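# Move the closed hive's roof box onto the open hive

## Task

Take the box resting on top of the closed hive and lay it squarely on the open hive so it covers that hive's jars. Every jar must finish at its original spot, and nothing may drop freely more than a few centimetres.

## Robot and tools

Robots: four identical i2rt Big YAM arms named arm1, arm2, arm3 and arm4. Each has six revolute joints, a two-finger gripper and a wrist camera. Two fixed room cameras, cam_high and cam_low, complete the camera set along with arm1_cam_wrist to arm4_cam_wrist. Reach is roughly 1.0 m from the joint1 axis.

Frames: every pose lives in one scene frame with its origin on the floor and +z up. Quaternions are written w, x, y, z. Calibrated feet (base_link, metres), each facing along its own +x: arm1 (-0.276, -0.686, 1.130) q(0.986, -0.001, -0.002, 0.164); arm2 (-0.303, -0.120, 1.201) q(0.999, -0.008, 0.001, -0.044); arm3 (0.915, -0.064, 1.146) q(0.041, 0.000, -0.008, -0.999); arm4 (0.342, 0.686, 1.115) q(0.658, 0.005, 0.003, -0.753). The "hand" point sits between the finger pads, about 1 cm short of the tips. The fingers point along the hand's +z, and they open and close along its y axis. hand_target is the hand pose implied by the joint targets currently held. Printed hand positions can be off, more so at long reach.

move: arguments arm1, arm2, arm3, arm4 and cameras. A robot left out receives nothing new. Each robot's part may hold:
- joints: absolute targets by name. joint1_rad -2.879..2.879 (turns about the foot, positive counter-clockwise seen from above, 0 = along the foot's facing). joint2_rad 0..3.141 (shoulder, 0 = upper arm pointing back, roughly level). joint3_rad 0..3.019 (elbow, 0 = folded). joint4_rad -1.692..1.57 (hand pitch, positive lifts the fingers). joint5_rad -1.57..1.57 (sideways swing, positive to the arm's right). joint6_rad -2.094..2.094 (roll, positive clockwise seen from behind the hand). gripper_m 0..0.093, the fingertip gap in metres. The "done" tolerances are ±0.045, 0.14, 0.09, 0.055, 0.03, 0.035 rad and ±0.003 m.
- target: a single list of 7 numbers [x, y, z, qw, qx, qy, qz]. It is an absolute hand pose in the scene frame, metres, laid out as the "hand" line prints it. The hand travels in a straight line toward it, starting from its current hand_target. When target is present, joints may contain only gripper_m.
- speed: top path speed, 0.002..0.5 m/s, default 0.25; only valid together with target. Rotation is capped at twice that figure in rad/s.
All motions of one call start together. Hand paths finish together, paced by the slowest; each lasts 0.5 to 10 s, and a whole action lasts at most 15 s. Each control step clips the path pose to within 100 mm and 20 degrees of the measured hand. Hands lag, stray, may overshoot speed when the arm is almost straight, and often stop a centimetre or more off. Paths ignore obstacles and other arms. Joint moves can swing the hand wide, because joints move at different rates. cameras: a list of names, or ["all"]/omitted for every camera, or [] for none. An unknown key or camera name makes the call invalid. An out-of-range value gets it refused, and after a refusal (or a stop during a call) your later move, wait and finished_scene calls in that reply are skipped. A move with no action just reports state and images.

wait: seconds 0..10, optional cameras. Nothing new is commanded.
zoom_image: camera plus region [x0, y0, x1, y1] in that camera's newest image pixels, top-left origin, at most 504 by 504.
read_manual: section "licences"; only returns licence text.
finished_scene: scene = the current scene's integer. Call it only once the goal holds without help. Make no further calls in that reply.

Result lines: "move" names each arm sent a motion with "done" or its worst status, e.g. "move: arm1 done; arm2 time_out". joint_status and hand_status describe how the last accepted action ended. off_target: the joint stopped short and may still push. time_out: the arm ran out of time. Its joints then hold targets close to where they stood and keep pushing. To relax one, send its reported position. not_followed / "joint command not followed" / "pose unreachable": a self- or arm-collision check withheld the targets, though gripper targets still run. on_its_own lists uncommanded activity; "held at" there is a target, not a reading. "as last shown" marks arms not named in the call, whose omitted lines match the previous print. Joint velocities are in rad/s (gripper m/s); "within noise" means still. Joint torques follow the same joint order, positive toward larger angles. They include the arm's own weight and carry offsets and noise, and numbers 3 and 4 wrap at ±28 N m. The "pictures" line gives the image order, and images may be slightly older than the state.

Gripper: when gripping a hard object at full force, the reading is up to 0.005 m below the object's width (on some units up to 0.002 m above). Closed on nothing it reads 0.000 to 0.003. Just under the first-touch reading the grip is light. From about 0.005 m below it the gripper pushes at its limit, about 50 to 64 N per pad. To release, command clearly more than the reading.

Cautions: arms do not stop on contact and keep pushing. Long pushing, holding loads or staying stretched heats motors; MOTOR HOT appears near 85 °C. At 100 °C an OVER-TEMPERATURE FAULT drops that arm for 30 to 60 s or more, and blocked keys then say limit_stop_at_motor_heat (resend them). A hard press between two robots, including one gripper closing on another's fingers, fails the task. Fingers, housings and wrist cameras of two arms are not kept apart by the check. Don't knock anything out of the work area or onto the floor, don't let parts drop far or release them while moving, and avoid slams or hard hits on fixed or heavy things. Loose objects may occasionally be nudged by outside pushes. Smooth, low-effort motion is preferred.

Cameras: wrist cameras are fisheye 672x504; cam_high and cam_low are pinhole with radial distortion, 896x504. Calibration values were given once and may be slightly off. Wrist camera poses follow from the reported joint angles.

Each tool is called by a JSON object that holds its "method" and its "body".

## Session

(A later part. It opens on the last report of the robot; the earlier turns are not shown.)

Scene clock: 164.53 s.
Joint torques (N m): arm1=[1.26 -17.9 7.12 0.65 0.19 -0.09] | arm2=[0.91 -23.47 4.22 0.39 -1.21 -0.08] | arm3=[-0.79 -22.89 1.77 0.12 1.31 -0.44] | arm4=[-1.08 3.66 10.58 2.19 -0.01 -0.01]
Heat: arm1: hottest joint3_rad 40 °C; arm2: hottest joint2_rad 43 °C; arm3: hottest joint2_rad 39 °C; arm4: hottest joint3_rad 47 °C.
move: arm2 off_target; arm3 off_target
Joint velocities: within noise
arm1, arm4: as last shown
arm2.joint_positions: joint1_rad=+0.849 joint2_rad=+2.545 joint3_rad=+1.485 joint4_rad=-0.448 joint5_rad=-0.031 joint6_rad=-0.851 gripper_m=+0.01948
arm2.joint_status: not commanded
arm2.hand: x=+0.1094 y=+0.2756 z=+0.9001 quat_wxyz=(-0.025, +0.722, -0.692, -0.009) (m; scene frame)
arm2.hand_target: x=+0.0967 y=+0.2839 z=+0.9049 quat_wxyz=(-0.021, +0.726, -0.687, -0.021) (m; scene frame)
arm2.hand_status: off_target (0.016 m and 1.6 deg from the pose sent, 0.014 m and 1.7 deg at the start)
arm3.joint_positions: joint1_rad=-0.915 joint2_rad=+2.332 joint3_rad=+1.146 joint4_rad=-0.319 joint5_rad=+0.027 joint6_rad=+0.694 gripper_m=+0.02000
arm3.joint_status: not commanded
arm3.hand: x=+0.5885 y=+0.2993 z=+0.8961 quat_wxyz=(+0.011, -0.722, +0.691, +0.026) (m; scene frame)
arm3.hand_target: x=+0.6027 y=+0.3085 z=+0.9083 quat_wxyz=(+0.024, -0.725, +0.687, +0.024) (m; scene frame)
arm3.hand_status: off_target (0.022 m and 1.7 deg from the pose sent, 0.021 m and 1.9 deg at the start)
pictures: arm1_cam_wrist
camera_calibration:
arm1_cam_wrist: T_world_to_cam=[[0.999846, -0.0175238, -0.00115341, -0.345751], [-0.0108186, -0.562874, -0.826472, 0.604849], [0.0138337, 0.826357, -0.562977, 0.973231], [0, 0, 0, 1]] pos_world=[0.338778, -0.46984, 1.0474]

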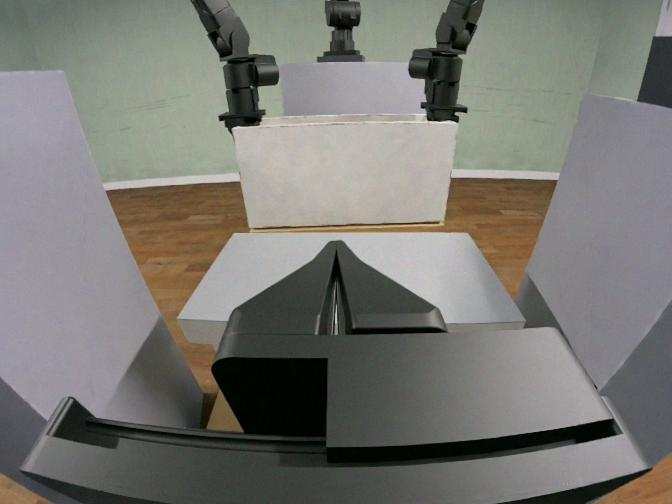

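{"method": "move", "body": {"arm2": {"target":[0.0965,0.287,0.902,0.0057,-0.7263,0.688,0.0057],"speed":0.03}, "arm3": {"target":[0.603,0.312,0.907,0.0014,-0.7263,0.688,0.0014],"speed":0.03}, "cameras": ["arm1_cam_wrist"]}}

{"method": "zoom_image", "body": {"camera": "arm1_cam_wrist", "region": [220, 180, 280, 250]}}

{"method": "zoom_image", "body": {"camera": "arm1_cam_wrist", "region": [410, 180, 470, 250]}}

Scene clock: 173.90 s.
Joint torques (N m): arm1=[1.26 -17.9 7.1 0.66 0.19 -0.1] | arm2=[2.08 -21.89 6.28 -0.66 -0.32 0.08] | arm3=[-1.73 -21.54 4.22 -1.06 0.35 -0.56] | arm4=[-1.55 3.55 10.4 2.44 -0.02 -0.01]
Heat: arm1: hottest joint3_rad 40 °C; arm2: hottest joint2_rad 45 °C; arm3: hottest joint2_rad 41 °C; arm4: hottest joint3_rad 47 °C.
move: arm2 off_target; arm3 off_target
Joint velocities: within noise
arm1, arm4: as last shown
arm2.joint_positions: joint1_rad=+0.850 joint2_rad=+2.546 joint3_rad=+1.498 joint4_rad=-0.473 joint5_rad=-0.017 joint6_rad=-0.851 gripper_m=+0.01948
arm2.joint_status: not commanded
arm2.hand: x=+0.1111 y=+0.2752 z=+0.9019 quat_wxyz=(-0.019, +0.722, -0.692, -0.003) (m; scene frame)
arm2.hand_target: x=+0.0966 y=+0.2866 z=+0.9021 quat_wxyz=(-0.006, +0.726, -0.688, -0.005) (m; scene frame)
arm2.hand_status: off_target (0.019 m and 1.6 deg from the pose sent, 0.017 m and 2.4 deg at the start)
arm3.joint_positions: joint1_rad=-0.924 joint2_rad=+2.333 joint3_rad=+1.168 joint4_rad=-0.371 joint5_rad=+0.006 joint6_rad=+0.689 gripper_m=+0.02000
arm3.joint_status: not commanded
arm3.hand: x=+0.5891 y=+0.2997 z=+0.8984 quat_wxyz=(-0.001, -0.721, +0.693, +0.011) (m; scene frame)
arm3.hand_target: x=+0.6029 y=+0.3114 z=+0.9066 quat_wxyz=(+0.001, -0.726, +0.688, +0.002) (m; scene frame)
arm3.hand_status: off_target (0.020 m and 1.4 deg from the pose sent, 0.022 m and 3.0 deg at the start)
pictures: arm1_cam_wrist
camera_calibration:
arm1_cam_wrist: T_world_to_cam=[[0.999846, -0.0175238, -0.00115341, -0.345751], [-0.0108186, -0.562874, -0.826472, 0.604849], [0.0138337, 0.826357, -0.562977, 0.973231], [0, 0, 0, 1]] pos_world=[0.338778, -0.46984, 1.0474]

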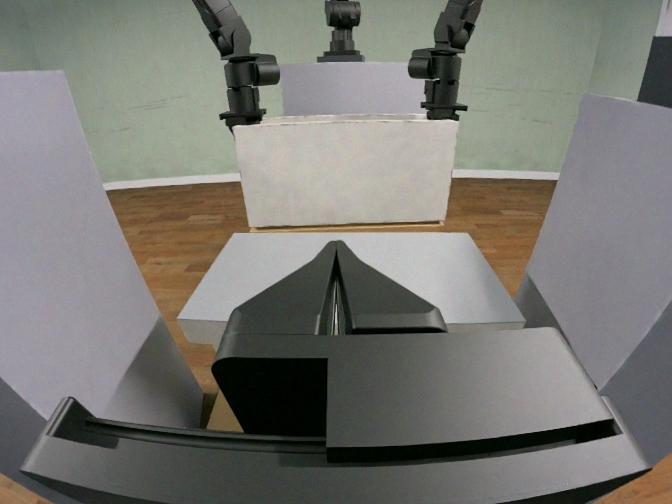

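Scaled by 7.200 from the camera's 672x504 image, which has a finer 960x720 frame.

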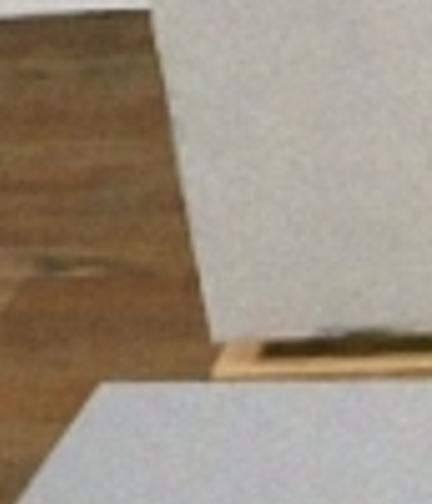

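Scaled by 7.200 from the camera's 672x504 image, which has a finer 960x720 frame.

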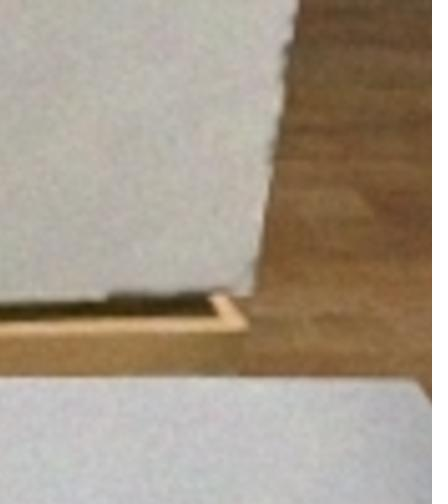

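{"method": "move", "body": {"arm2": {"target":[0.0945,0.286,0.897,-0.0035,-0.7263,0.688,-0.0035],"speed":0.03}, "arm3": {"target":[0.601,0.312,0.903,-0.0028,-0.7263,0.688,-0.0028],"speed":0.03}, "cameras": ["arm1_cam_wrist"]}}

{"method": "zoom_image", "body": {"camera": "arm1_cam_wrist", "region": [220, 180, 280, 250]}}

{"method": "zoom_image", "body": {"camera": "arm1_cam_wrist", "region": [410, 180, 470, 250]}}

Scene clock: 177.93 s.
Joint torques (N m): arm1=[1.32 -17.9 7.12 0.66 0.18 -0.09] | arm2=[1.79 -21.48 6.5 -0.65 -0.04 0.1] | arm3=[-1.44 -20.6 4.63 -0.99 0.31 -0.54] | arm4=[-0.91 3.55 10.45 2.17 -0.03 0]
Heat: arm1: hottest joint3_rad 40 °C; arm2: hottest joint2_rad 45 °C; arm3: hottest joint2_rad 41 °C; arm4: hottest joint3_rad 47 °C.
move: arm2 off_target; arm3 off_target
Joint velocities: within noise
arm1, arm4: as last shown
arm2.joint_positions: joint1_rad=+0.855 joint2_rad=+2.549 joint3_rad=+1.510 joint4_rad=-0.494 joint5_rad=-0.004 joint6_rad=-0.846 gripper_m=+0.01948
arm2.joint_status: not commanded
arm2.hand: x=+0.1110 y=+0.2758 z=+0.9022 quat_wxyz=(-0.012, +0.722, -0.692, +0.003) (m; scene frame)
arm2.hand_target: x=+0.0947 y=+0.2854 z=+0.8972 quat_wxyz=(+0.003, +0.726, -0.688, +0.004) (m; scene frame)
arm2.hand_status: off_target (0.020 m and 1.9 deg from the pose sent, 0.020 m and 2.7 deg at the start)
arm3.joint_positions: joint1_rad=-0.927 joint2_rad=+2.335 joint3_rad=+1.179 joint4_rad=-0.390 joint5_rad=+0.000 joint6_rad=+0.686 gripper_m=+0.02000
arm3.joint_status: not commanded
arm3.hand: x=+0.5890 y=+0.3007 z=+0.8988 quat_wxyz=(-0.004, -0.721, +0.693, +0.006) (m; scene frame)
arm3.hand_target: x=+0.6011 y=+0.3116 z=+0.9029 quat_wxyz=(-0.003, -0.726, +0.688, -0.002) (m; scene frame)
arm3.hand_status: off_target (0.017 m and 1.3 deg from the pose sent, 0.018 m and 1.8 deg at the start)
pictures: arm1_cam_wrist
camera_calibration:
arm1_cam_wrist: T_world_to_cam=[[0.999846, -0.0175238, -0.00115341, -0.345751], [-0.0108186, -0.562874, -0.826472, 0.604849], [0.0138337, 0.826357, -0.562977, 0.973231], [0, 0, 0, 1]] pos_world=[0.338778, -0.46984, 1.0474]

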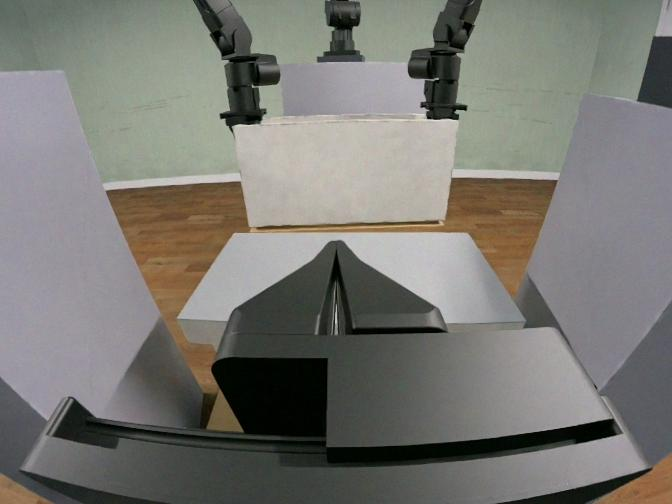

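Scaled by 7.200 from the camera's 672x504 image, which has a finer 960x720 frame.

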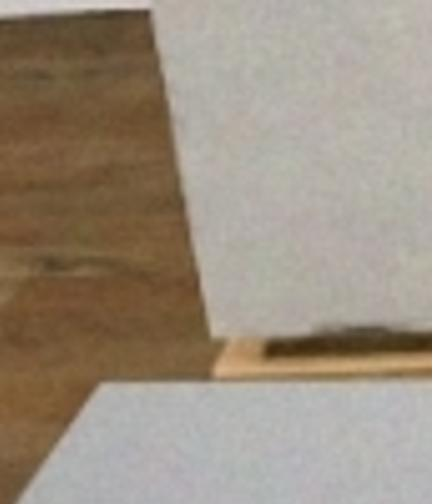

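Scaled by 7.200 from the camera's 672x504 image, which has a finer 960x720 frame.

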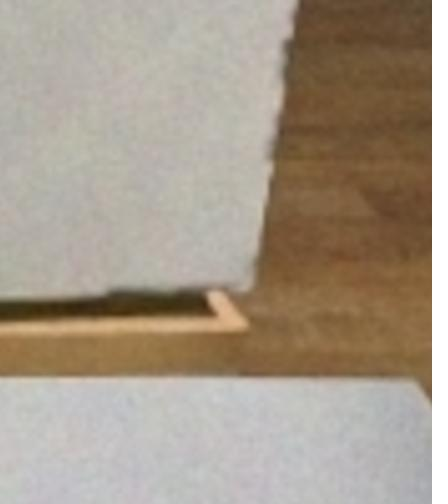

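{"method": "move", "body": {"arm2": {"target":[0.0935,0.282,0.889,-0.0035,-0.7263,0.688,-0.0035],"speed":0.03}, "arm3": {"target":[0.600,0.3085,0.896,-0.0028,-0.7263,0.688,-0.0028],"speed":0.03}, "cameras": ["arm1_cam_wrist"]}}

{"method": "zoom_image", "body": {"camera": "arm1_cam_wrist", "region": [220, 180, 280, 250]}}

{"method": "zoom_image", "body": {"camera": "arm1_cam_wrist", "region": [410, 180, 470, 250]}}

Scene clock: 181.80 s.
Joint torques (N m): arm1=[1.14 -17.96 7.13 0.66 0.19 -0.09] | arm2=[1.73 -20.42 6.2 0.17 -0.34 0.07] | arm3=[-0.91 -19.55 4.6 -0.23 0.49 -0.48] | arm4=[-1.26 2.96 10.62 2.17 -0.07 0.03]
Heat: arm1: hottest joint3_rad 40 °C; arm2: hottest joint2_rad 45 °C; arm3: hottest joint2_rad 41 °C; arm4: hottest joint3_rad 47 °C.
move: arm2 off_target; arm3 off_target
Joint velocities: within noise
arm1, arm4: as last shown
arm2.joint_positions: joint1_rad=+0.856 joint2_rad=+2.552 joint3_rad=+1.510 joint4_rad=-0.494 joint5_rad=+0.003 joint6_rad=-0.846 gripper_m=+0.01948
arm2.joint_status: not commanded
arm2.hand: x=+0.1107 y=+0.2742 z=+0.9006 quat_wxyz=(-0.010, +0.722, -0.691, +0.007) (m; scene frame)
arm2.hand_target: x=+0.0934 y=+0.2813 z=+0.8894 quat_wxyz=(+0.003, +0.726, -0.688, +0.004) (m; scene frame)
arm2.hand_status: off_target (0.022 m and 1.7 deg from the pose sent, 0.023 m and 1.9 deg at the start)
arm3.joint_positions: joint1_rad=-0.927 joint2_rad=+2.339 joint3_rad=+1.179 joint4_rad=-0.390 joint5_rad=-0.004 joint6_rad=+0.686 gripper_m=+0.02000
arm3.joint_status: not commanded
arm3.hand: x=+0.5893 y=+0.2992 z=+0.8971 quat_wxyz=(-0.007, -0.721, +0.693, +0.004) (m; scene frame)
arm3.hand_target: x=+0.6001 y=+0.3081 z=+0.8960 quat_wxyz=(-0.003, -0.726, +0.688, -0.003) (m; scene frame)
arm3.hand_status: off_target (0.014 m and 1.3 deg from the pose sent, 0.014 m and 1.3 deg at the start)
pictures: arm1_cam_wrist
camera_calibration:
arm1_cam_wrist: T_world_to_cam=[[0.999846, -0.0175238, -0.00115341, -0.345751], [-0.0108186, -0.562874, -0.826472, 0.604849], [0.0138337, 0.826357, -0.562977, 0.973231], [0, 0, 0, 1]] pos_world=[0.338778, -0.46984, 1.0474]

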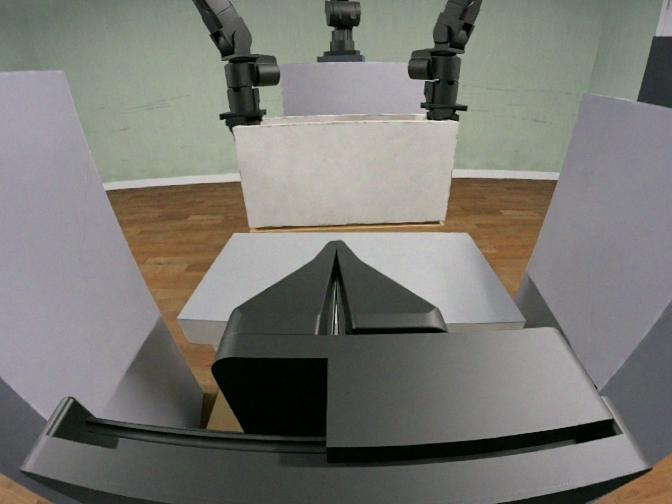

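Scaled by 7.200 from the camera's 672x504 image, which has a finer 960x720 frame.

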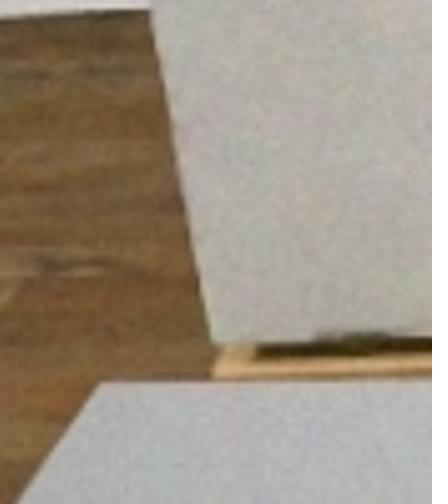

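Scaled by 7.200 from the camera's 672x504 image, which has a finer 960x720 frame.

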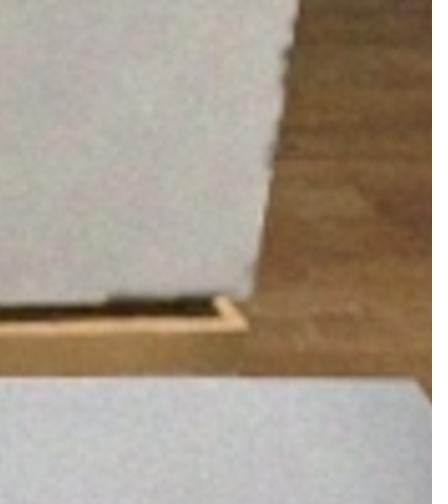

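{"method": "move", "body": {"arm2": {"target":[0.0905,0.276,0.883,-0.0035,-0.7263,0.688,-0.0035],"speed":0.03}, "arm3": {"target":[0.597,0.3025,0.890,-0.0028,-0.7263,0.688,-0.0028],"speed":0.03}, "cameras": ["arm1_cam_wrist"]}}

{"method": "zoom_image", "body": {"camera": "arm1_cam_wrist", "region": [220, 180, 280, 250]}}

{"method": "zoom_image", "body": {"camera": "arm1_cam_wrist", "region": [410, 180, 470, 250]}}

Scene clock: 187.50 s.
Joint torques (N m): arm1=[1.26 -17.85 7.12 0.68 0.18 -0.1] | arm2=[1.44 -19.96 4.85 1.05 -0.77 0.04] | arm3=[-0.21 -18.9 4.34 0.32 0.59 -0.36] | arm4=[-1.32 3.49 10.48 2.37 -0.05 -0.01]
Heat: arm1: hottest joint3_rad 40 °C; arm2: hottest joint2_rad 44 °C; arm3: hottest joint2_rad 40 °C; arm4: hottest joint3_rad 47 °C.
move: arm2 off_target; arm3 off_target
Joint velocities: within noise
arm1.joint_positions: joint1_rad=-0.098 joint2_rad=+2.859 joint3_rad=+1.700 joint4_rad=+1.381 joint5_rad=-1.322 joint6_rad=+0.223 gripper_m=+0.00064
arm1.joint_status: not commanded
arm1.hand: x=+0.3398 y=-0.3684 z=+0.9780 quat_wxyz=(-0.515, +0.483, -0.490, -0.511) (m; scene frame)
arm1.hand_target: x=+0.3395 y=-0.3603 z=+0.9702 quat_wxyz=(-0.513, +0.487, -0.487, -0.513) (m; scene frame)
arm1.hand_status: not commanded
arm2.joint_positions: joint1_rad=+0.855 joint2_rad=+2.556 joint3_rad=+1.510 joint4_rad=-0.493 joint5_rad=+0.012 joint6_rad=-0.846 gripper_m=+0.01948
arm2.joint_status: not commanded
arm2.hand: x=+0.1109 y=+0.2719 z=+0.8983 quat_wxyz=(-0.009, +0.722, -0.692, +0.011) (m; scene frame)
arm2.hand_target: x=+0.0906 y=+0.2752 z=+0.8836 quat_wxyz=(+0.004, +0.726, -0.688, +0.004) (m; scene frame)
arm2.hand_status: off_target (0.026 m and 1.8 deg from the pose sent, 0.027 m and 1.7 deg at the start)
arm3.joint_positions: joint1_rad=-0.924 joint2_rad=+2.344 joint3_rad=+1.179 joint4_rad=-0.390 joint5_rad=-0.006 joint6_rad=+0.687 gripper_m=+0.02000
arm3.joint_status: not commanded
arm3.hand: x=+0.5890 y=+0.2964 z=+0.8948 quat_wxyz=(-0.008, -0.722, +0.692, +0.002) (m; scene frame)
arm3.hand_target: x=+0.5971 y=+0.3022 z=+0.8901 quat_wxyz=(-0.003, -0.726, +0.688, -0.003) (m; scene frame)
arm3.hand_status: off_target (0.011 m and 1.0 deg from the pose sent, 0.011 m and 1.3 deg at the start)
arm4: as last shown
pictures: arm1_cam_wrist
camera_calibration:
arm1_cam_wrist: T_world_to_cam=[[0.999846, -0.0175238, -0.00115341, -0.345751], [-0.0108186, -0.562874, -0.826472, 0.604849], [0.0138337, 0.826357, -0.562977, 0.973231], [0, 0, 0, 1]] pos_world=[0.338778, -0.46984, 1.0474]

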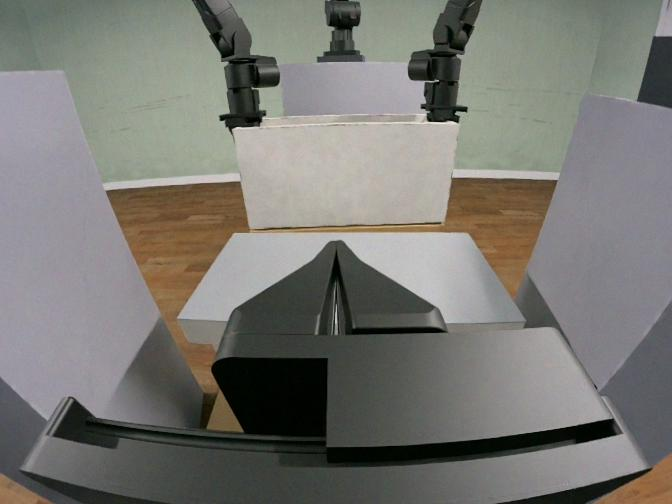

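Scaled by 7.200 from the camera's 672x504 image, which has a finer 960x720 frame.

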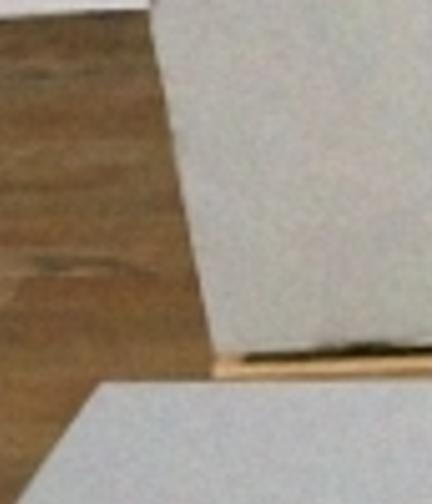

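Scaled by 7.200 from the camera's 672x504 image, which has a finer 960x720 frame.

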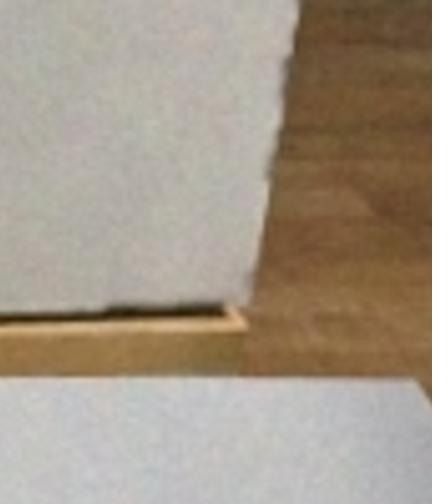

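{"method": "move", "body": {"arm2": {"target":[0.0905,0.271,0.879,-0.0035,-0.7263,0.688,-0.0035],"speed":0.03}, "arm3": {"target":[0.597,0.2975,0.886,-0.0028,-0.7263,0.688,-0.0028],"speed":0.03}, "cameras": ["arm1_cam_wrist"]}}

{"method": "zoom_image", "body": {"camera": "arm1_cam_wrist", "region": [220, 180, 280, 250]}}

{"method": "zoom_image", "body": {"camera": "arm1_cam_wrist", "region": [410, 180, 470, 250]}}

Scene clock: 193.23 s.
Joint torques (N m): arm1=[1.26 -17.96 7.13 0.68 0.18 -0.1] | arm2=[1.03 -19.96 4.53 1.06 -0.81 -0.01] | arm3=[-0.03 -18.84 3.66 0.62 0.64 -0.34] | arm4=[-1.14 3.19 10.58 2.09 -0.06 0.04]
Heat: arm1: hottest joint3_rad 40 °C; arm2: hottest joint2_rad 44 °C; arm3: hottest joint2_rad 40 °C; arm4: hottest joint3_rad 47 °C.
move: arm2 off_target; arm3 off_target
Joint velocities: within noise
arm1: as last shown
arm2.joint_positions: joint1_rad=+0.850 joint2_rad=+2.561 joint3_rad=+1.506 joint4_rad=-0.481 joint5_rad=+0.013 joint6_rad=-0.848 gripper_m=+0.01948
arm2.joint_status: not commanded
arm2.hand: x=+0.1117 y=+0.2683 z=+0.8948 quat_wxyz=(-0.010, +0.721, -0.693, +0.012) (m; scene frame)
arm2.hand_target: x=+0.0906 y=+0.2702 z=+0.8796 quat_wxyz=(+0.004, +0.726, -0.688, +0.004) (m; scene frame)
arm2.hand_status: off_target (0.027 m and 2.0 deg from the pose sent, 0.028 m and 1.7 deg at the start)
arm3.joint_positions: joint1_rad=-0.919 joint2_rad=+2.350 joint3_rad=+1.178 joint4_rad=-0.384 joint5_rad=-0.007 joint6_rad=+0.692 gripper_m=+0.02000
arm3.joint_status: not commanded
arm3.hand: x=+0.5883 y=+0.2933 z=+0.8918 quat_wxyz=(-0.009, -0.722, +0.692, +0.001) (m; scene frame)
arm3.hand_target: x=+0.5971 y=+0.2973 z=+0.8861 quat_wxyz=(-0.003, -0.726, +0.688, -0.003) (m; scene frame)
arm3.hand_status: off_target (0.011 m and 1.0 deg from the pose sent, 0.012 m and 1.0 deg at the start)
arm4.joint_positions: joint1_rad=+0.337 joint2_rad=+0.580 joint3_rad=+1.357 joint4_rad=-1.358 joint5_rad=+0.031 joint6_rad=-0.490 gripper_m=+0.09396
arm4.joint_status: not commanded
arm4.hand: x=+0.3795 y=+0.4625 z=+1.6399 quat_wxyz=(-0.273, -0.382, -0.795, +0.384) (m; scene frame)
arm4.hand_target: x=+0.3789 y=+0.4651 z=+1.6508 quat_wxyz=(-0.280, -0.380, -0.789, +0.393) (m; scene frame)
arm4.hand_status: not commanded
pictures: arm1_cam_wrist
camera_calibration:
arm1_cam_wrist: T_world_to_cam=[[0.999846, -0.0175238, -0.00115341, -0.345751], [-0.0108186, -0.562874, -0.826472, 0.604849], [0.0138337, 0.826357, -0.562977, 0.973231], [0, 0, 0, 1]] pos_world=[0.338778, -0.46984, 1.0474]

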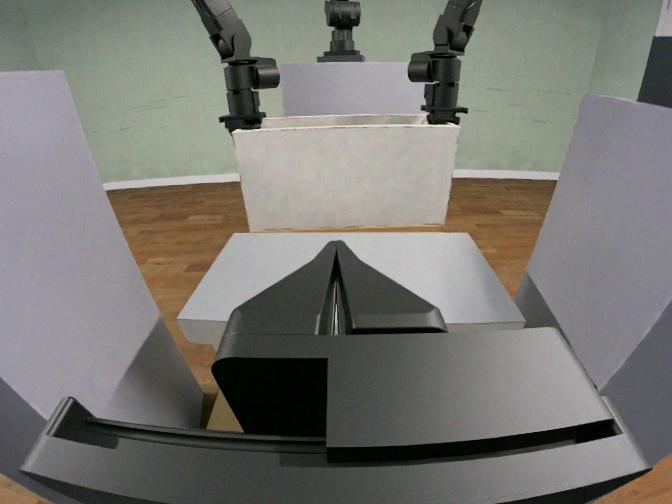

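Scaled by 7.200 from the camera's 672x504 image, which has a finer 960x720 frame.

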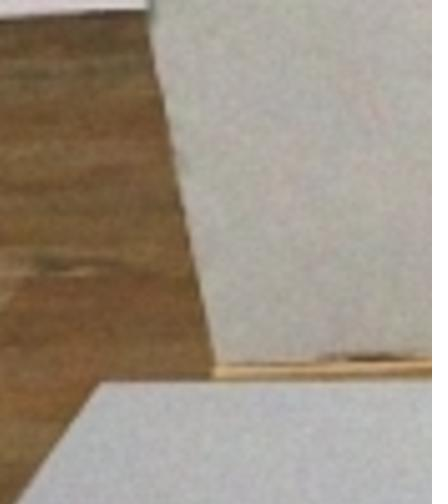

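Scaled by 7.200 from the camera's 672x504 image, which has a finer 960x720 frame.

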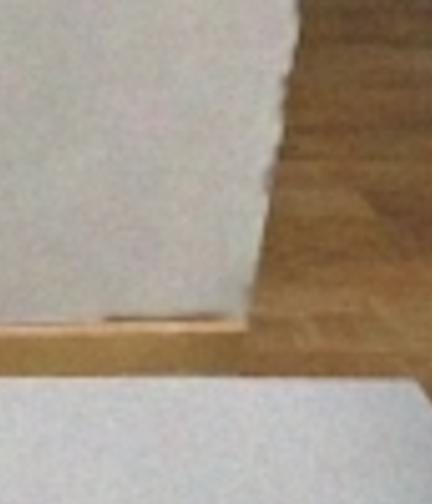

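{"method": "move", "body": {"arm2": {"target":[0.0900,0.2695,0.875,-0.0035,-0.7263,0.688,-0.0035],"speed":0.03}, "arm3": {"target":[0.5965,0.296,0.882,-0.0028,-0.7263,0.688,-0.0028],"speed":0.03}, "cameras": ["arm1_cam_wrist","cam_low"]}}

{"method": "zoom_image", "body": {"camera": "arm1_cam_wrist", "region": [220, 180, 280, 250]}}

{"method": "zoom_image", "body": {"camera": "arm1_cam_wrist", "region": [410, 180, 470, 250]}}

{"method": "zoom_image", "body": {"camera": "cam_low", "region": [420, 190, 520, 300]}}

Scene clock: 199.00 s.
Joint torques (N m): arm1=[1.26 -17.96 7.12 0.65 0.19 -0.09] | arm2=[1.44 -19.6 4.59 1.17 -0.8 -0.04] | arm3=[0.09 -18.2 3.75 0.85 0.65 -0.33] | arm4=[-1.38 3.78 10.51 2.19 -0.04 0.05]
Heat: arm1: hottest joint3_rad 40 °C; arm2: hottest joint2_rad 43 °C; arm3: hottest joint2_rad 40 °C; arm4: hottest joint3_rad 47 °C.
move: arm2 off_target; arm3 off_target
Joint velocities: within noise
arm1, arm4: as last shown
arm2.joint_positions: joint1_rad=+0.849 joint2_rad=+2.562 joint3_rad=+1.505 joint4_rad=-0.478 joint5_rad=+0.012 joint6_rad=-0.848 gripper_m=+0.01948
arm2.joint_status: not commanded
arm2.hand: x=+0.1117 y=+0.2677 z=+0.8940 quat_wxyz=(-0.010, +0.721, -0.693, +0.011) (m; scene frame)
arm2.hand_target: x=+0.0901 y=+0.2685 z=+0.8759 quat_wxyz=(+0.004, +0.726, -0.688, +0.004) (m; scene frame)
arm2.hand_status: off_target (0.029 m and 2.0 deg from the pose sent, 0.029 m and 2.0 deg at the start)
arm3.joint_positions: joint1_rad=-0.918 joint2_rad=+2.352 joint3_rad=+1.178 joint4_rad=-0.383 joint5_rad=-0.007 joint6_rad=+0.693 gripper_m=+0.02000
arm3.joint_status: not commanded
arm3.hand: x=+0.5880 y=+0.2927 z=+0.8909 quat_wxyz=(-0.009, -0.722, +0.692, +0.001) (m; scene frame)
arm3.hand_target: x=+0.5966 y=+0.2957 z=+0.8822 quat_wxyz=(-0.003, -0.726, +0.688, -0.003) (m; scene frame)
arm3.hand_status: off_target (0.013 m and 1.1 deg from the pose sent, 0.013 m and 1.0 deg at the start)
pictures: arm1_cam_wrist, cam_low
camera_calibration:
arm1_cam_wrist: T_world_to_cam=[[0.999846, -0.0175238, -0.00115341, -0.345751], [-0.0108186, -0.562874, -0.826472, 0.604849], [0.0138337, 0.826357, -0.562977, 0.973231], [0, 0, 0, 1]] pos_world=[0.338778, -0.46984, 1.0474]

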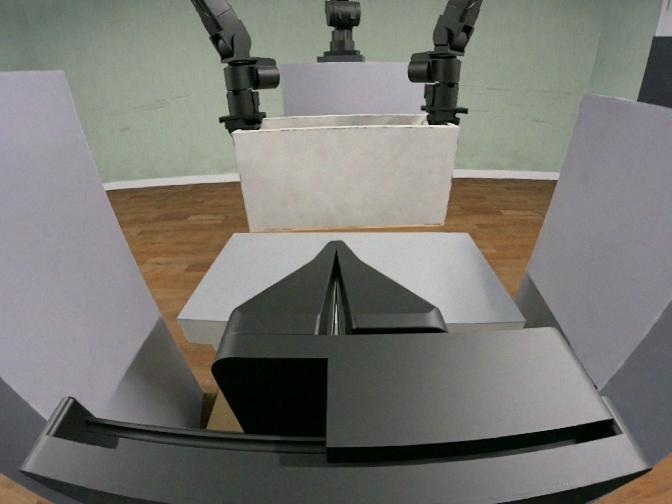

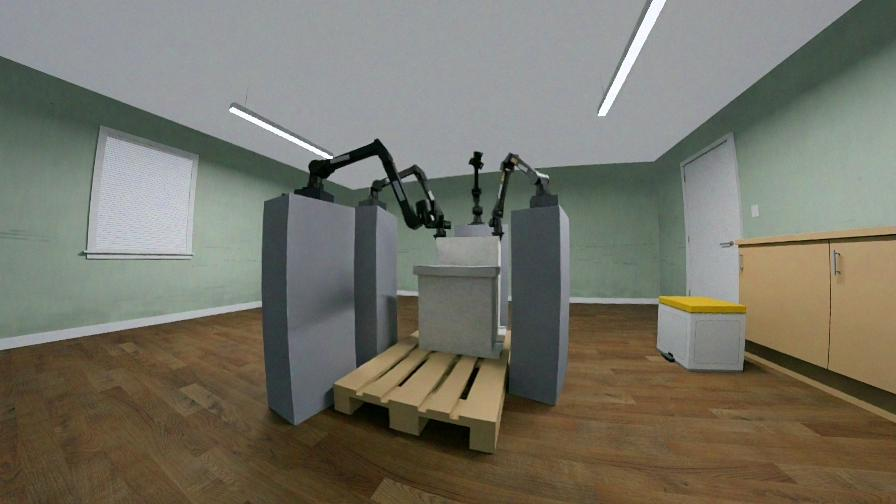

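Scaled by 7.200 from the camera's 672x504 image, which has a finer 960x720 frame.

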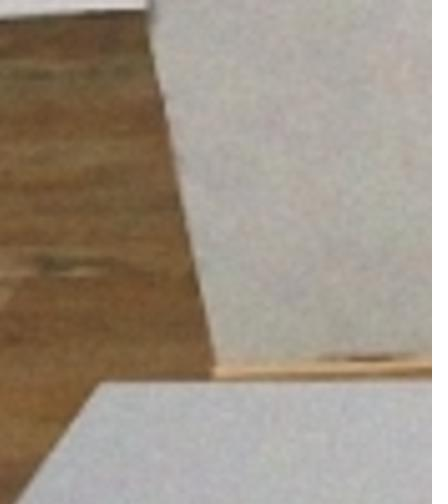

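Scaled by 7.200 from the camera's 672x504 image, which has a finer 960x720 frame.

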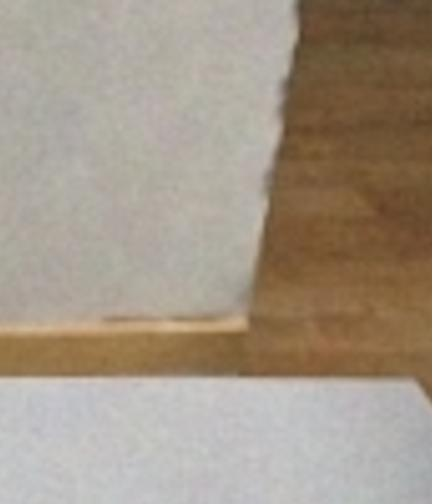

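Scaled by 4.582.

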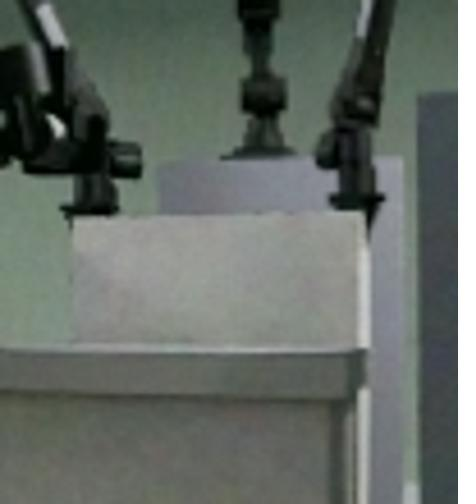

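{"method": "move", "body": {"arm2": {"target":[0.0885,0.268,0.8685,-0.0035,-0.7263,0.688,-0.0035],"speed":0.03}, "arm3": {"target":[0.5950,0.2945,0.8765,-0.0028,-0.7263,0.688,-0.0028],"speed":0.03}, "cameras": ["arm1_cam_wrist"]}}

{"method": "zoom_image", "body": {"camera": "arm1_cam_wrist", "region": [220, 180, 280, 250]}}

{"method": "zoom_image", "body": {"camera": "arm1_cam_wrist", "region": [410, 180, 470, 250]}}

Scene clock: 203.63 s.
Joint torques (N m): arm1=[1.2 -17.96 7.13 0.68 0.19 -0.1] | arm2=[1.14 -18.55 4.63 1.62 -0.8 -0.05] | arm3=[0.44 -17.08 4.18 1.16 0.64 -0.3] | arm4=[-1.03 3.84 10.51 2.18 -0.08 0]
Heat: arm1: hottest joint3_rad 40 °C; arm2: hottest joint2_rad 43 °C; arm3: hottest joint2_rad 40 °C; arm4: hottest joint3_rad 47 °C.
move: arm2 off_target; arm3 off_target
Joint velocities: within noise
arm1, arm4: as last shown
arm2.joint_positions: joint1_rad=+0.849 joint2_rad=+2.563 joint3_rad=+1.504 joint4_rad=-0.476 joint5_rad=+0.012 joint6_rad=-0.848 gripper_m=+0.01948
arm2.joint_status: not commanded
arm2.hand: x=+0.1116 y=+0.2676 z=+0.8936 quat_wxyz=(-0.011, +0.721, -0.693, +0.011) (m; scene frame)
arm2.hand_target: x=+0.0884 y=+0.2666 z=+0.8699 quat_wxyz=(+0.004, +0.726, -0.688, +0.004) (m; scene frame)
arm2.hand_status: off_target (0.034 m and 2.0 deg from the pose sent, 0.034 m and 2.0 deg at the start)
arm3.joint_positions: joint1_rad=-0.918 joint2_rad=+2.353 joint3_rad=+1.178 joint4_rad=-0.381 joint5_rad=-0.007 joint6_rad=+0.694 gripper_m=+0.02000
arm3.joint_status: not commanded
arm3.hand: x=+0.5879 y=+0.2926 z=+0.8906 quat_wxyz=(-0.009, -0.722, +0.692, +0.001) (m; scene frame)
arm3.hand_target: x=+0.5952 y=+0.2940 z=+0.8770 quat_wxyz=(-0.003, -0.726, +0.688, -0.003) (m; scene frame)
arm3.hand_status: off_target (0.016 m and 1.1 deg from the pose sent, 0.016 m and 1.1 deg at the start)
pictures: arm1_cam_wrist
camera_calibration:
arm1_cam_wrist: T_world_to_cam=[[0.999846, -0.0175238, -0.00115341, -0.345751], [-0.0108186, -0.562874, -0.826472, 0.604849], [0.0138337, 0.826357, -0.562977, 0.973231], [0, 0, 0, 1]] pos_world=[0.338778, -0.46984, 1.0474]

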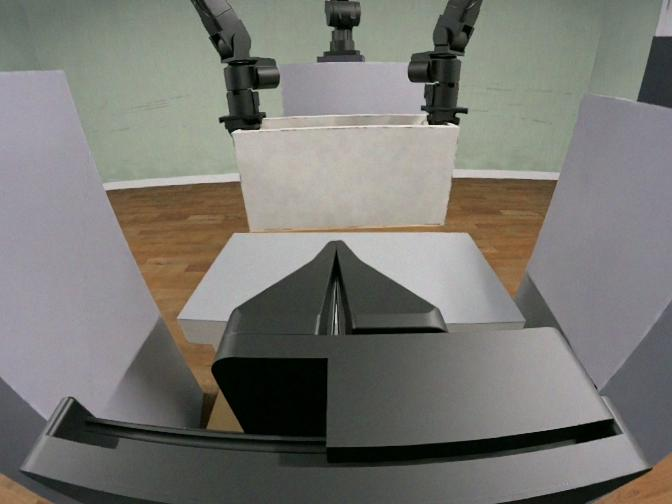

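Scaled by 7.200 from the camera's 672x504 image, which has a finer 960x720 frame.

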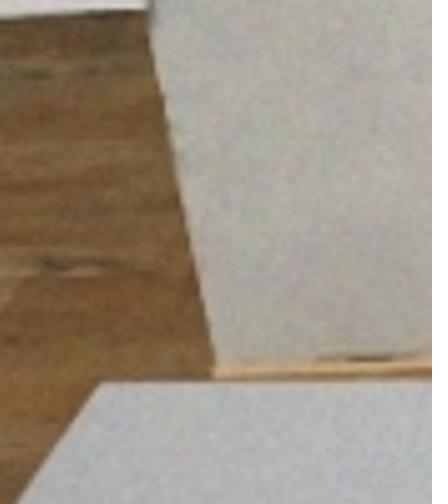

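Scaled by 7.200 from the camera's 672x504 image, which has a finer 960x720 frame.

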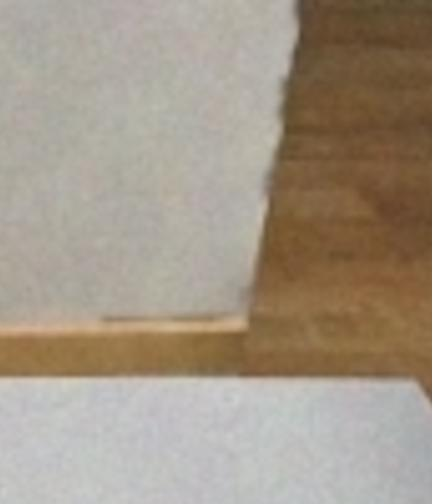

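{"method": "move", "body": {"arm2": {"target":[0.0900,0.268,0.857,0.003,-0.7263,0.688,0.003],"speed":0.03}, "arm3": {"target":[0.5945,0.294,0.865,0.005,-0.7263,0.688,0.005],"speed":0.03}, "cameras": ["arm1_cam_wrist"]}}

{"method": "zoom_image", "body": {"camera": "arm1_cam_wrist", "region": [220, 180, 280, 250]}}

{"method": "zoom_image", "body": {"camera": "arm1_cam_wrist", "region": [410, 180, 470, 250]}}

Scene clock: 208.53 s.
Joint torques (N m): arm1=[1.2 -17.96 7.12 0.66 0.18 -0.09] | arm2=[1.38 -16.62 5.2 2.74 -1.16 -0.08] | arm3=[0.73 -14.97 4.45 2.18 0.89 -0.27] | arm4=[-1.08 3.19 10.43 2.17 -0.06 0.01]
Heat: arm1: hottest joint3_rad 40 °C; arm2: hottest joint2_rad 43 °C; arm3: hottest joint2_rad 40 °C; arm4: hottest joint3_rad 47 °C.
move: arm2 off_target; arm3 off_target
Joint velocities: within noise
arm1, arm4: as last shown
arm2.joint_positions: joint1_rad=+0.848 joint2_rad=+2.563 joint3_rad=+1.502 joint4_rad=-0.470 joint5_rad=+0.008 joint6_rad=-0.850 gripper_m=+0.01948
arm2.joint_status: not commanded
arm2.hand: x=+0.1116 y=+0.2678 z=+0.8932 quat_wxyz=(-0.012, +0.721, -0.693, +0.009) (m; scene frame)
arm2.hand_target: x=+0.0890 y=+0.2660 z=+0.8596 quat_wxyz=(-0.003, +0.726, -0.688, -0.003) (m; scene frame)
arm2.hand_status: off_target (0.042 m and 1.9 deg from the pose sent, 0.043 m and 2.1 deg at the start)
arm3.joint_positions: joint1_rad=-0.914 joint2_rad=+2.353 joint3_rad=+1.171 joint4_rad=-0.365 joint5_rad=+0.002 joint6_rad=+0.697 gripper_m=+0.02000
arm3.joint_status: not commanded
arm3.hand: x=+0.5881 y=+0.2925 z=+0.8894 quat_wxyz=(-0.004, -0.721, +0.692, +0.005) (m; scene frame)
arm3.hand_target: x=+0.5952 y=+0.2930 z=+0.8663 quat_wxyz=(+0.005, -0.726, +0.688, +0.004) (m; scene frame)
arm3.hand_status: off_target (0.025 m and 1.3 deg from the pose sent, 0.026 m and 1.8 deg at the start)
pictures: arm1_cam_wrist
camera_calibration:
arm1_cam_wrist: T_world_to_cam=[[0.999846, -0.0175238, -0.00115341, -0.345751], [-0.0108186, -0.562874, -0.826472, 0.604849], [0.0138337, 0.826357, -0.562977, 0.973231], [0, 0, 0, 1]] pos_world=[0.338778, -0.46984, 1.0474]

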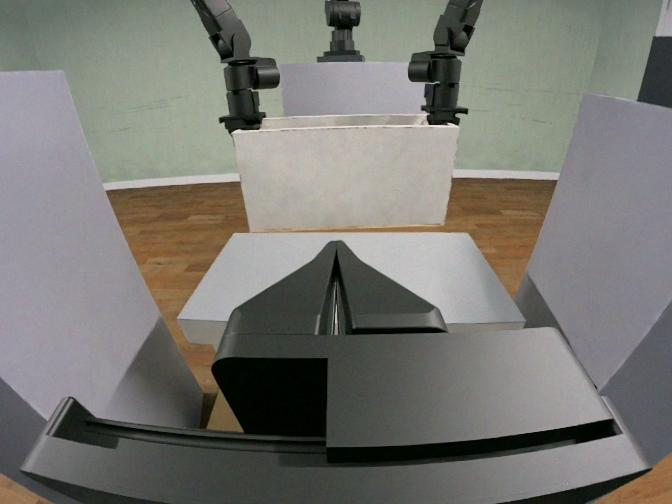

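Scaled by 7.200 from the camera's 672x504 image, which has a finer 960x720 frame.

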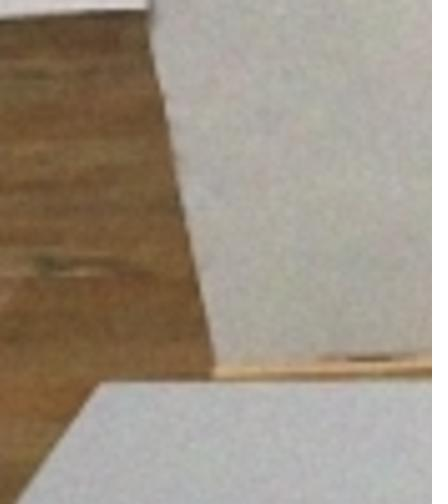

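Scaled by 7.200 from the camera's 672x504 image, which has a finer 960x720 frame.

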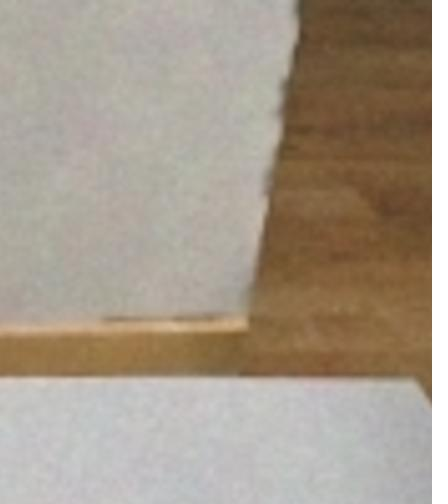

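{"method": "move", "body": {"arm2": {"target":[0.0905,0.267,0.848,0.006,-0.7263,0.688,0.006],"speed":0.03}, "arm3": {"target":[0.593,0.293,0.855,0.008,-0.7263,0.688,0.008],"speed":0.03}, "cameras": ["arm1_cam_wrist","cam_high"]}}

{"method": "zoom_image", "body": {"camera": "arm1_cam_wrist", "region": [220, 180, 280, 250]}}

{"method": "zoom_image", "body": {"camera": "arm1_cam_wrist", "region": [410, 180, 470, 250]}}

Scene clock: 214.30 s.
Joint torques (N m): arm1=[1.26 -17.96 7.12 0.66 0.18 -0.09] | arm2=[0.85 -15.38 5.56 3.38 -1.3 -0.08] | arm3=[1.03 -12.98 5.01 2.84 0.95 -0.24] | arm4=[-1.44 3.02 10.54 2.09 -0.02 -0.01]
Heat: arm1: hottest joint3_rad 40 °C; arm2: hottest joint2_rad 42 °C; arm3: hottest joint2_rad 39 °C; arm4: hottest joint3_rad 47 °C.
move: arm2 off_target; arm3 off_target
Joint velocities: within noise
arm1, arm4: as last shown
arm2.joint_positions: joint1_rad=+0.847 joint2_rad=+2.563 joint3_rad=+1.500 joint4_rad=-0.466 joint5_rad=+0.003 joint6_rad=-0.851 gripper_m=+0.01948
arm2.joint_status: not commanded
arm2.hand: x=+0.1114 y=+0.2678 z=+0.8929 quat_wxyz=(-0.014, +0.721, -0.693, +0.007) (m; scene frame)
arm2.hand_target: x=+0.0886 y=+0.2643 z=+0.8519 quat_wxyz=(-0.005, +0.726, -0.688, -0.006) (m; scene frame)
arm2.hand_status: off_target (0.050 m and 1.9 deg from the pose sent, 0.050 m and 2.0 deg at the start)
arm3.joint_positions: joint1_rad=-0.913 joint2_rad=+2.353 joint3_rad=+1.168 joint4_rad=-0.357 joint5_rad=+0.006 joint6_rad=+0.700 gripper_m=+0.02000
arm3.joint_status: not commanded
arm3.hand: x=+0.5878 y=+0.2925 z=+0.8890 quat_wxyz=(-0.001, -0.721, +0.693, +0.008) (m; scene frame)
arm3.hand_target: x=+0.5944 y=+0.2912 z=+0.8575 quat_wxyz=(+0.008, -0.726, +0.688, +0.007) (m; scene frame)
arm3.hand_status: off_target (0.034 m and 1.3 deg from the pose sent, 0.035 m and 1.6 deg at the start)
pictures: arm1_cam_wrist, cam_high
camera_calibration:
arm1_cam_wrist: T_world_to_cam=[[0.999846, -0.0175238, -0.00115341, -0.345751], [-0.0108186, -0.562874, -0.826472, 0.604849], [0.0138337, 0.826357, -0.562977, 0.973231], [0, 0, 0, 1]] pos_world=[0.338778, -0.46984, 1.0474]

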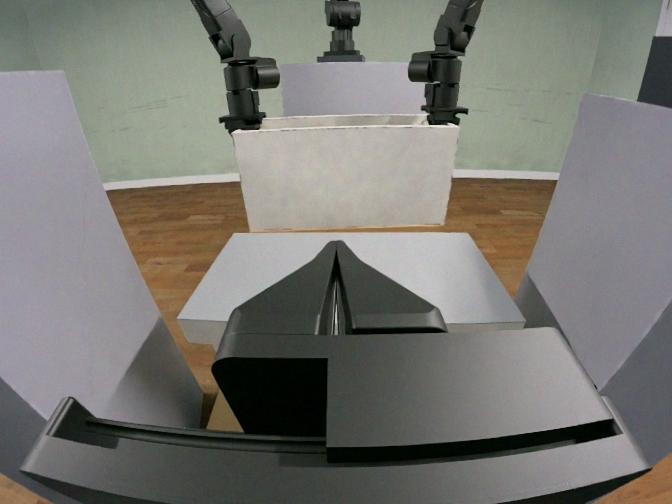

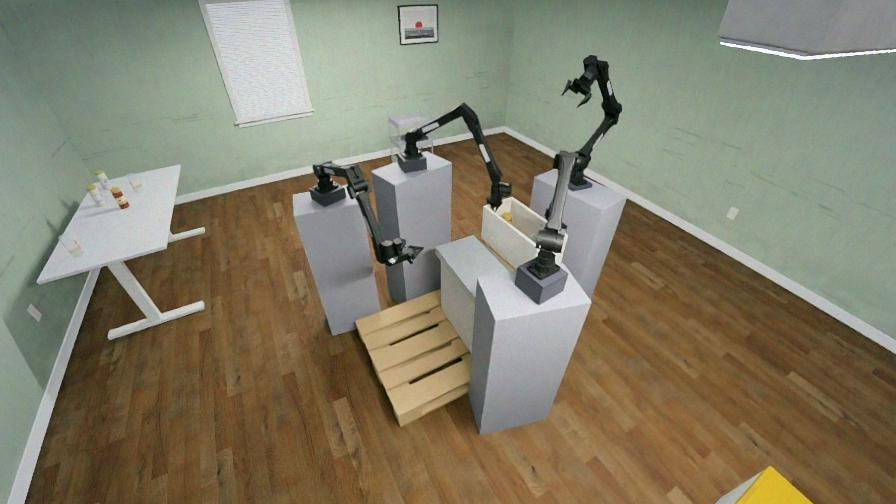

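Scaled by 7.200 from the camera's 672x504 image, which has a finer 960x720 frame.

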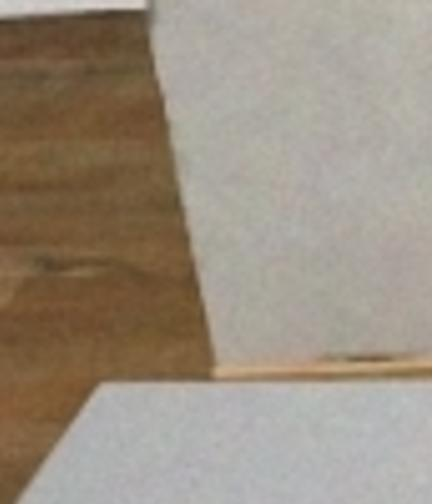

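Scaled by 7.200 from the camera's 672x504 image, which has a finer 960x720 frame.

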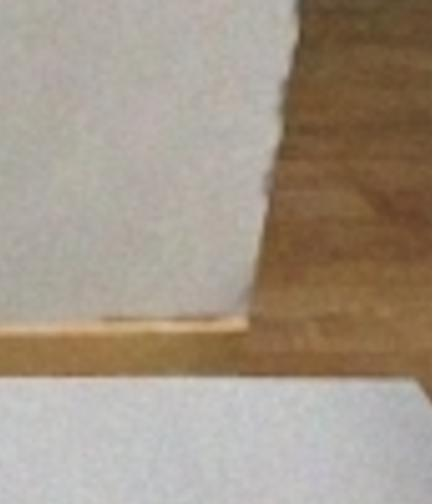

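{"method": "move", "body": {"arm2": {"target":[0.0905,0.267,0.840,0.006,-0.7263,0.688,0.006],"speed":0.03}, "arm3": {"target":[0.593,0.293,0.849,0.008,-0.7263,0.688,0.008],"speed":0.03}, "cameras": ["arm1_cam_wrist"]}}

{"method": "zoom_image", "body": {"camera": "arm1_cam_wrist", "region": [220, 180, 280, 250]}}

{"method": "zoom_image", "body": {"camera": "arm1_cam_wrist", "region": [410, 180, 470, 250]}}

Scene clock: 217.97 s.
Joint torques (N m): arm1=[1.26 -17.96 7.12 0.64 0.18 -0.09] | arm2=[0.5 -14.04 6.17 3.6 -1.26 -0.09] | arm3=[0.97 -11.93 5.49 3.02 0.92 -0.25] | arm4=[-1.49 3.49 10.54 2.17 -0.02 0]
Heat: arm1: hottest joint3_rad 40 °C; arm2: hottest joint2_rad 42 °C; arm3: hottest joint2_rad 39 °C; arm4: hottest joint3_rad 48 °C.
move: arm2 off_target; arm3 off_target
Joint velocities: within noise
arm1, arm4: as last shown
arm2.joint_positions: joint1_rad=+0.847 joint2_rad=+2.563 joint3_rad=+1.498 joint4_rad=-0.463 joint5_rad=+0.003 joint6_rad=-0.852 gripper_m=+0.01948
arm2.joint_status: not commanded
arm2.hand: x=+0.1113 y=+0.2675 z=+0.8926 quat_wxyz=(-0.014, +0.721, -0.693, +0.007) (m; scene frame)
arm2.hand_target: x=+0.0878 y=+0.2633 z=+0.8451 quat_wxyz=(-0.005, +0.726, -0.688, -0.006) (m; scene frame)
arm2.hand_status: off_target (0.057 m and 1.9 deg from the pose sent, 0.057 m and 1.9 deg at the start)
arm3.joint_positions: joint1_rad=-0.913 joint2_rad=+2.354 joint3_rad=+1.167 joint4_rad=-0.354 joint5_rad=+0.007 joint6_rad=+0.700 gripper_m=+0.02000
arm3.joint_status: not commanded
arm3.hand: x=+0.5879 y=+0.2926 z=+0.8887 quat_wxyz=(-0.001, -0.721, +0.693, +0.009) (m; scene frame)
arm3.hand_target: x=+0.5949 y=+0.2908 z=+0.8523 quat_wxyz=(+0.008, -0.726, +0.688, +0.007) (m; scene frame)
arm3.hand_status: off_target (0.040 m and 1.3 deg from the pose sent, 0.040 m and 1.3 deg at the start)
pictures: arm1_cam_wrist
camera_calibration:
arm1_cam_wrist: T_world_to_cam=[[0.999846, -0.0175238, -0.00115341, -0.345751], [-0.0108186, -0.562874, -0.826472, 0.604849], [0.0138337, 0.826357, -0.562977, 0.973231], [0, 0, 0, 1]] pos_world=[0.338778, -0.46984, 1.0474]

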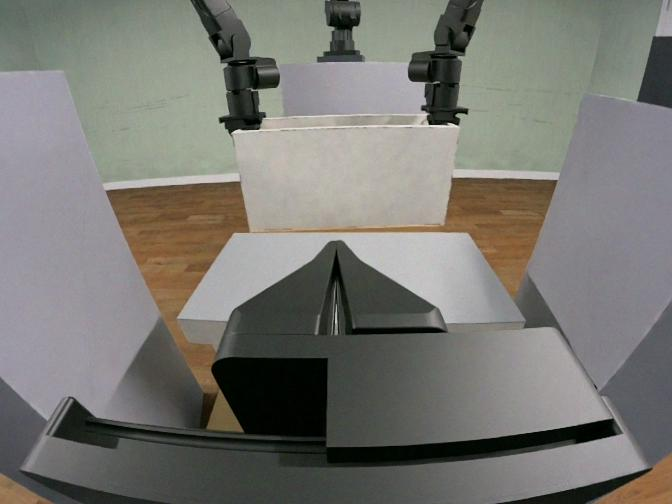

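Scaled by 7.200 from the camera's 672x504 image, which has a finer 960x720 frame.

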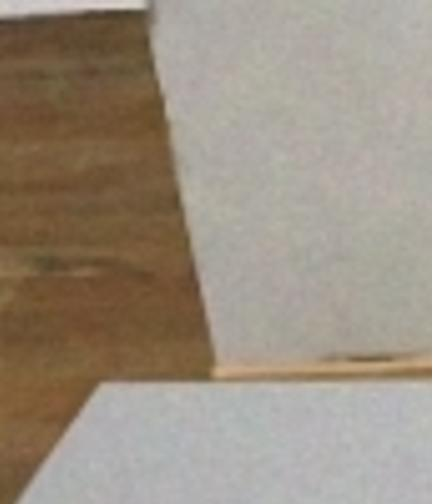

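Scaled by 7.200 from the camera's 672x504 image, which has a finer 960x720 frame.

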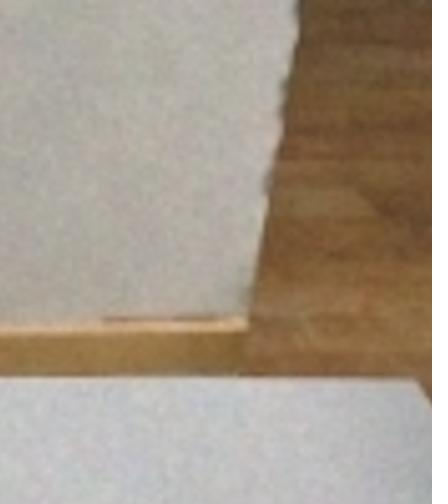

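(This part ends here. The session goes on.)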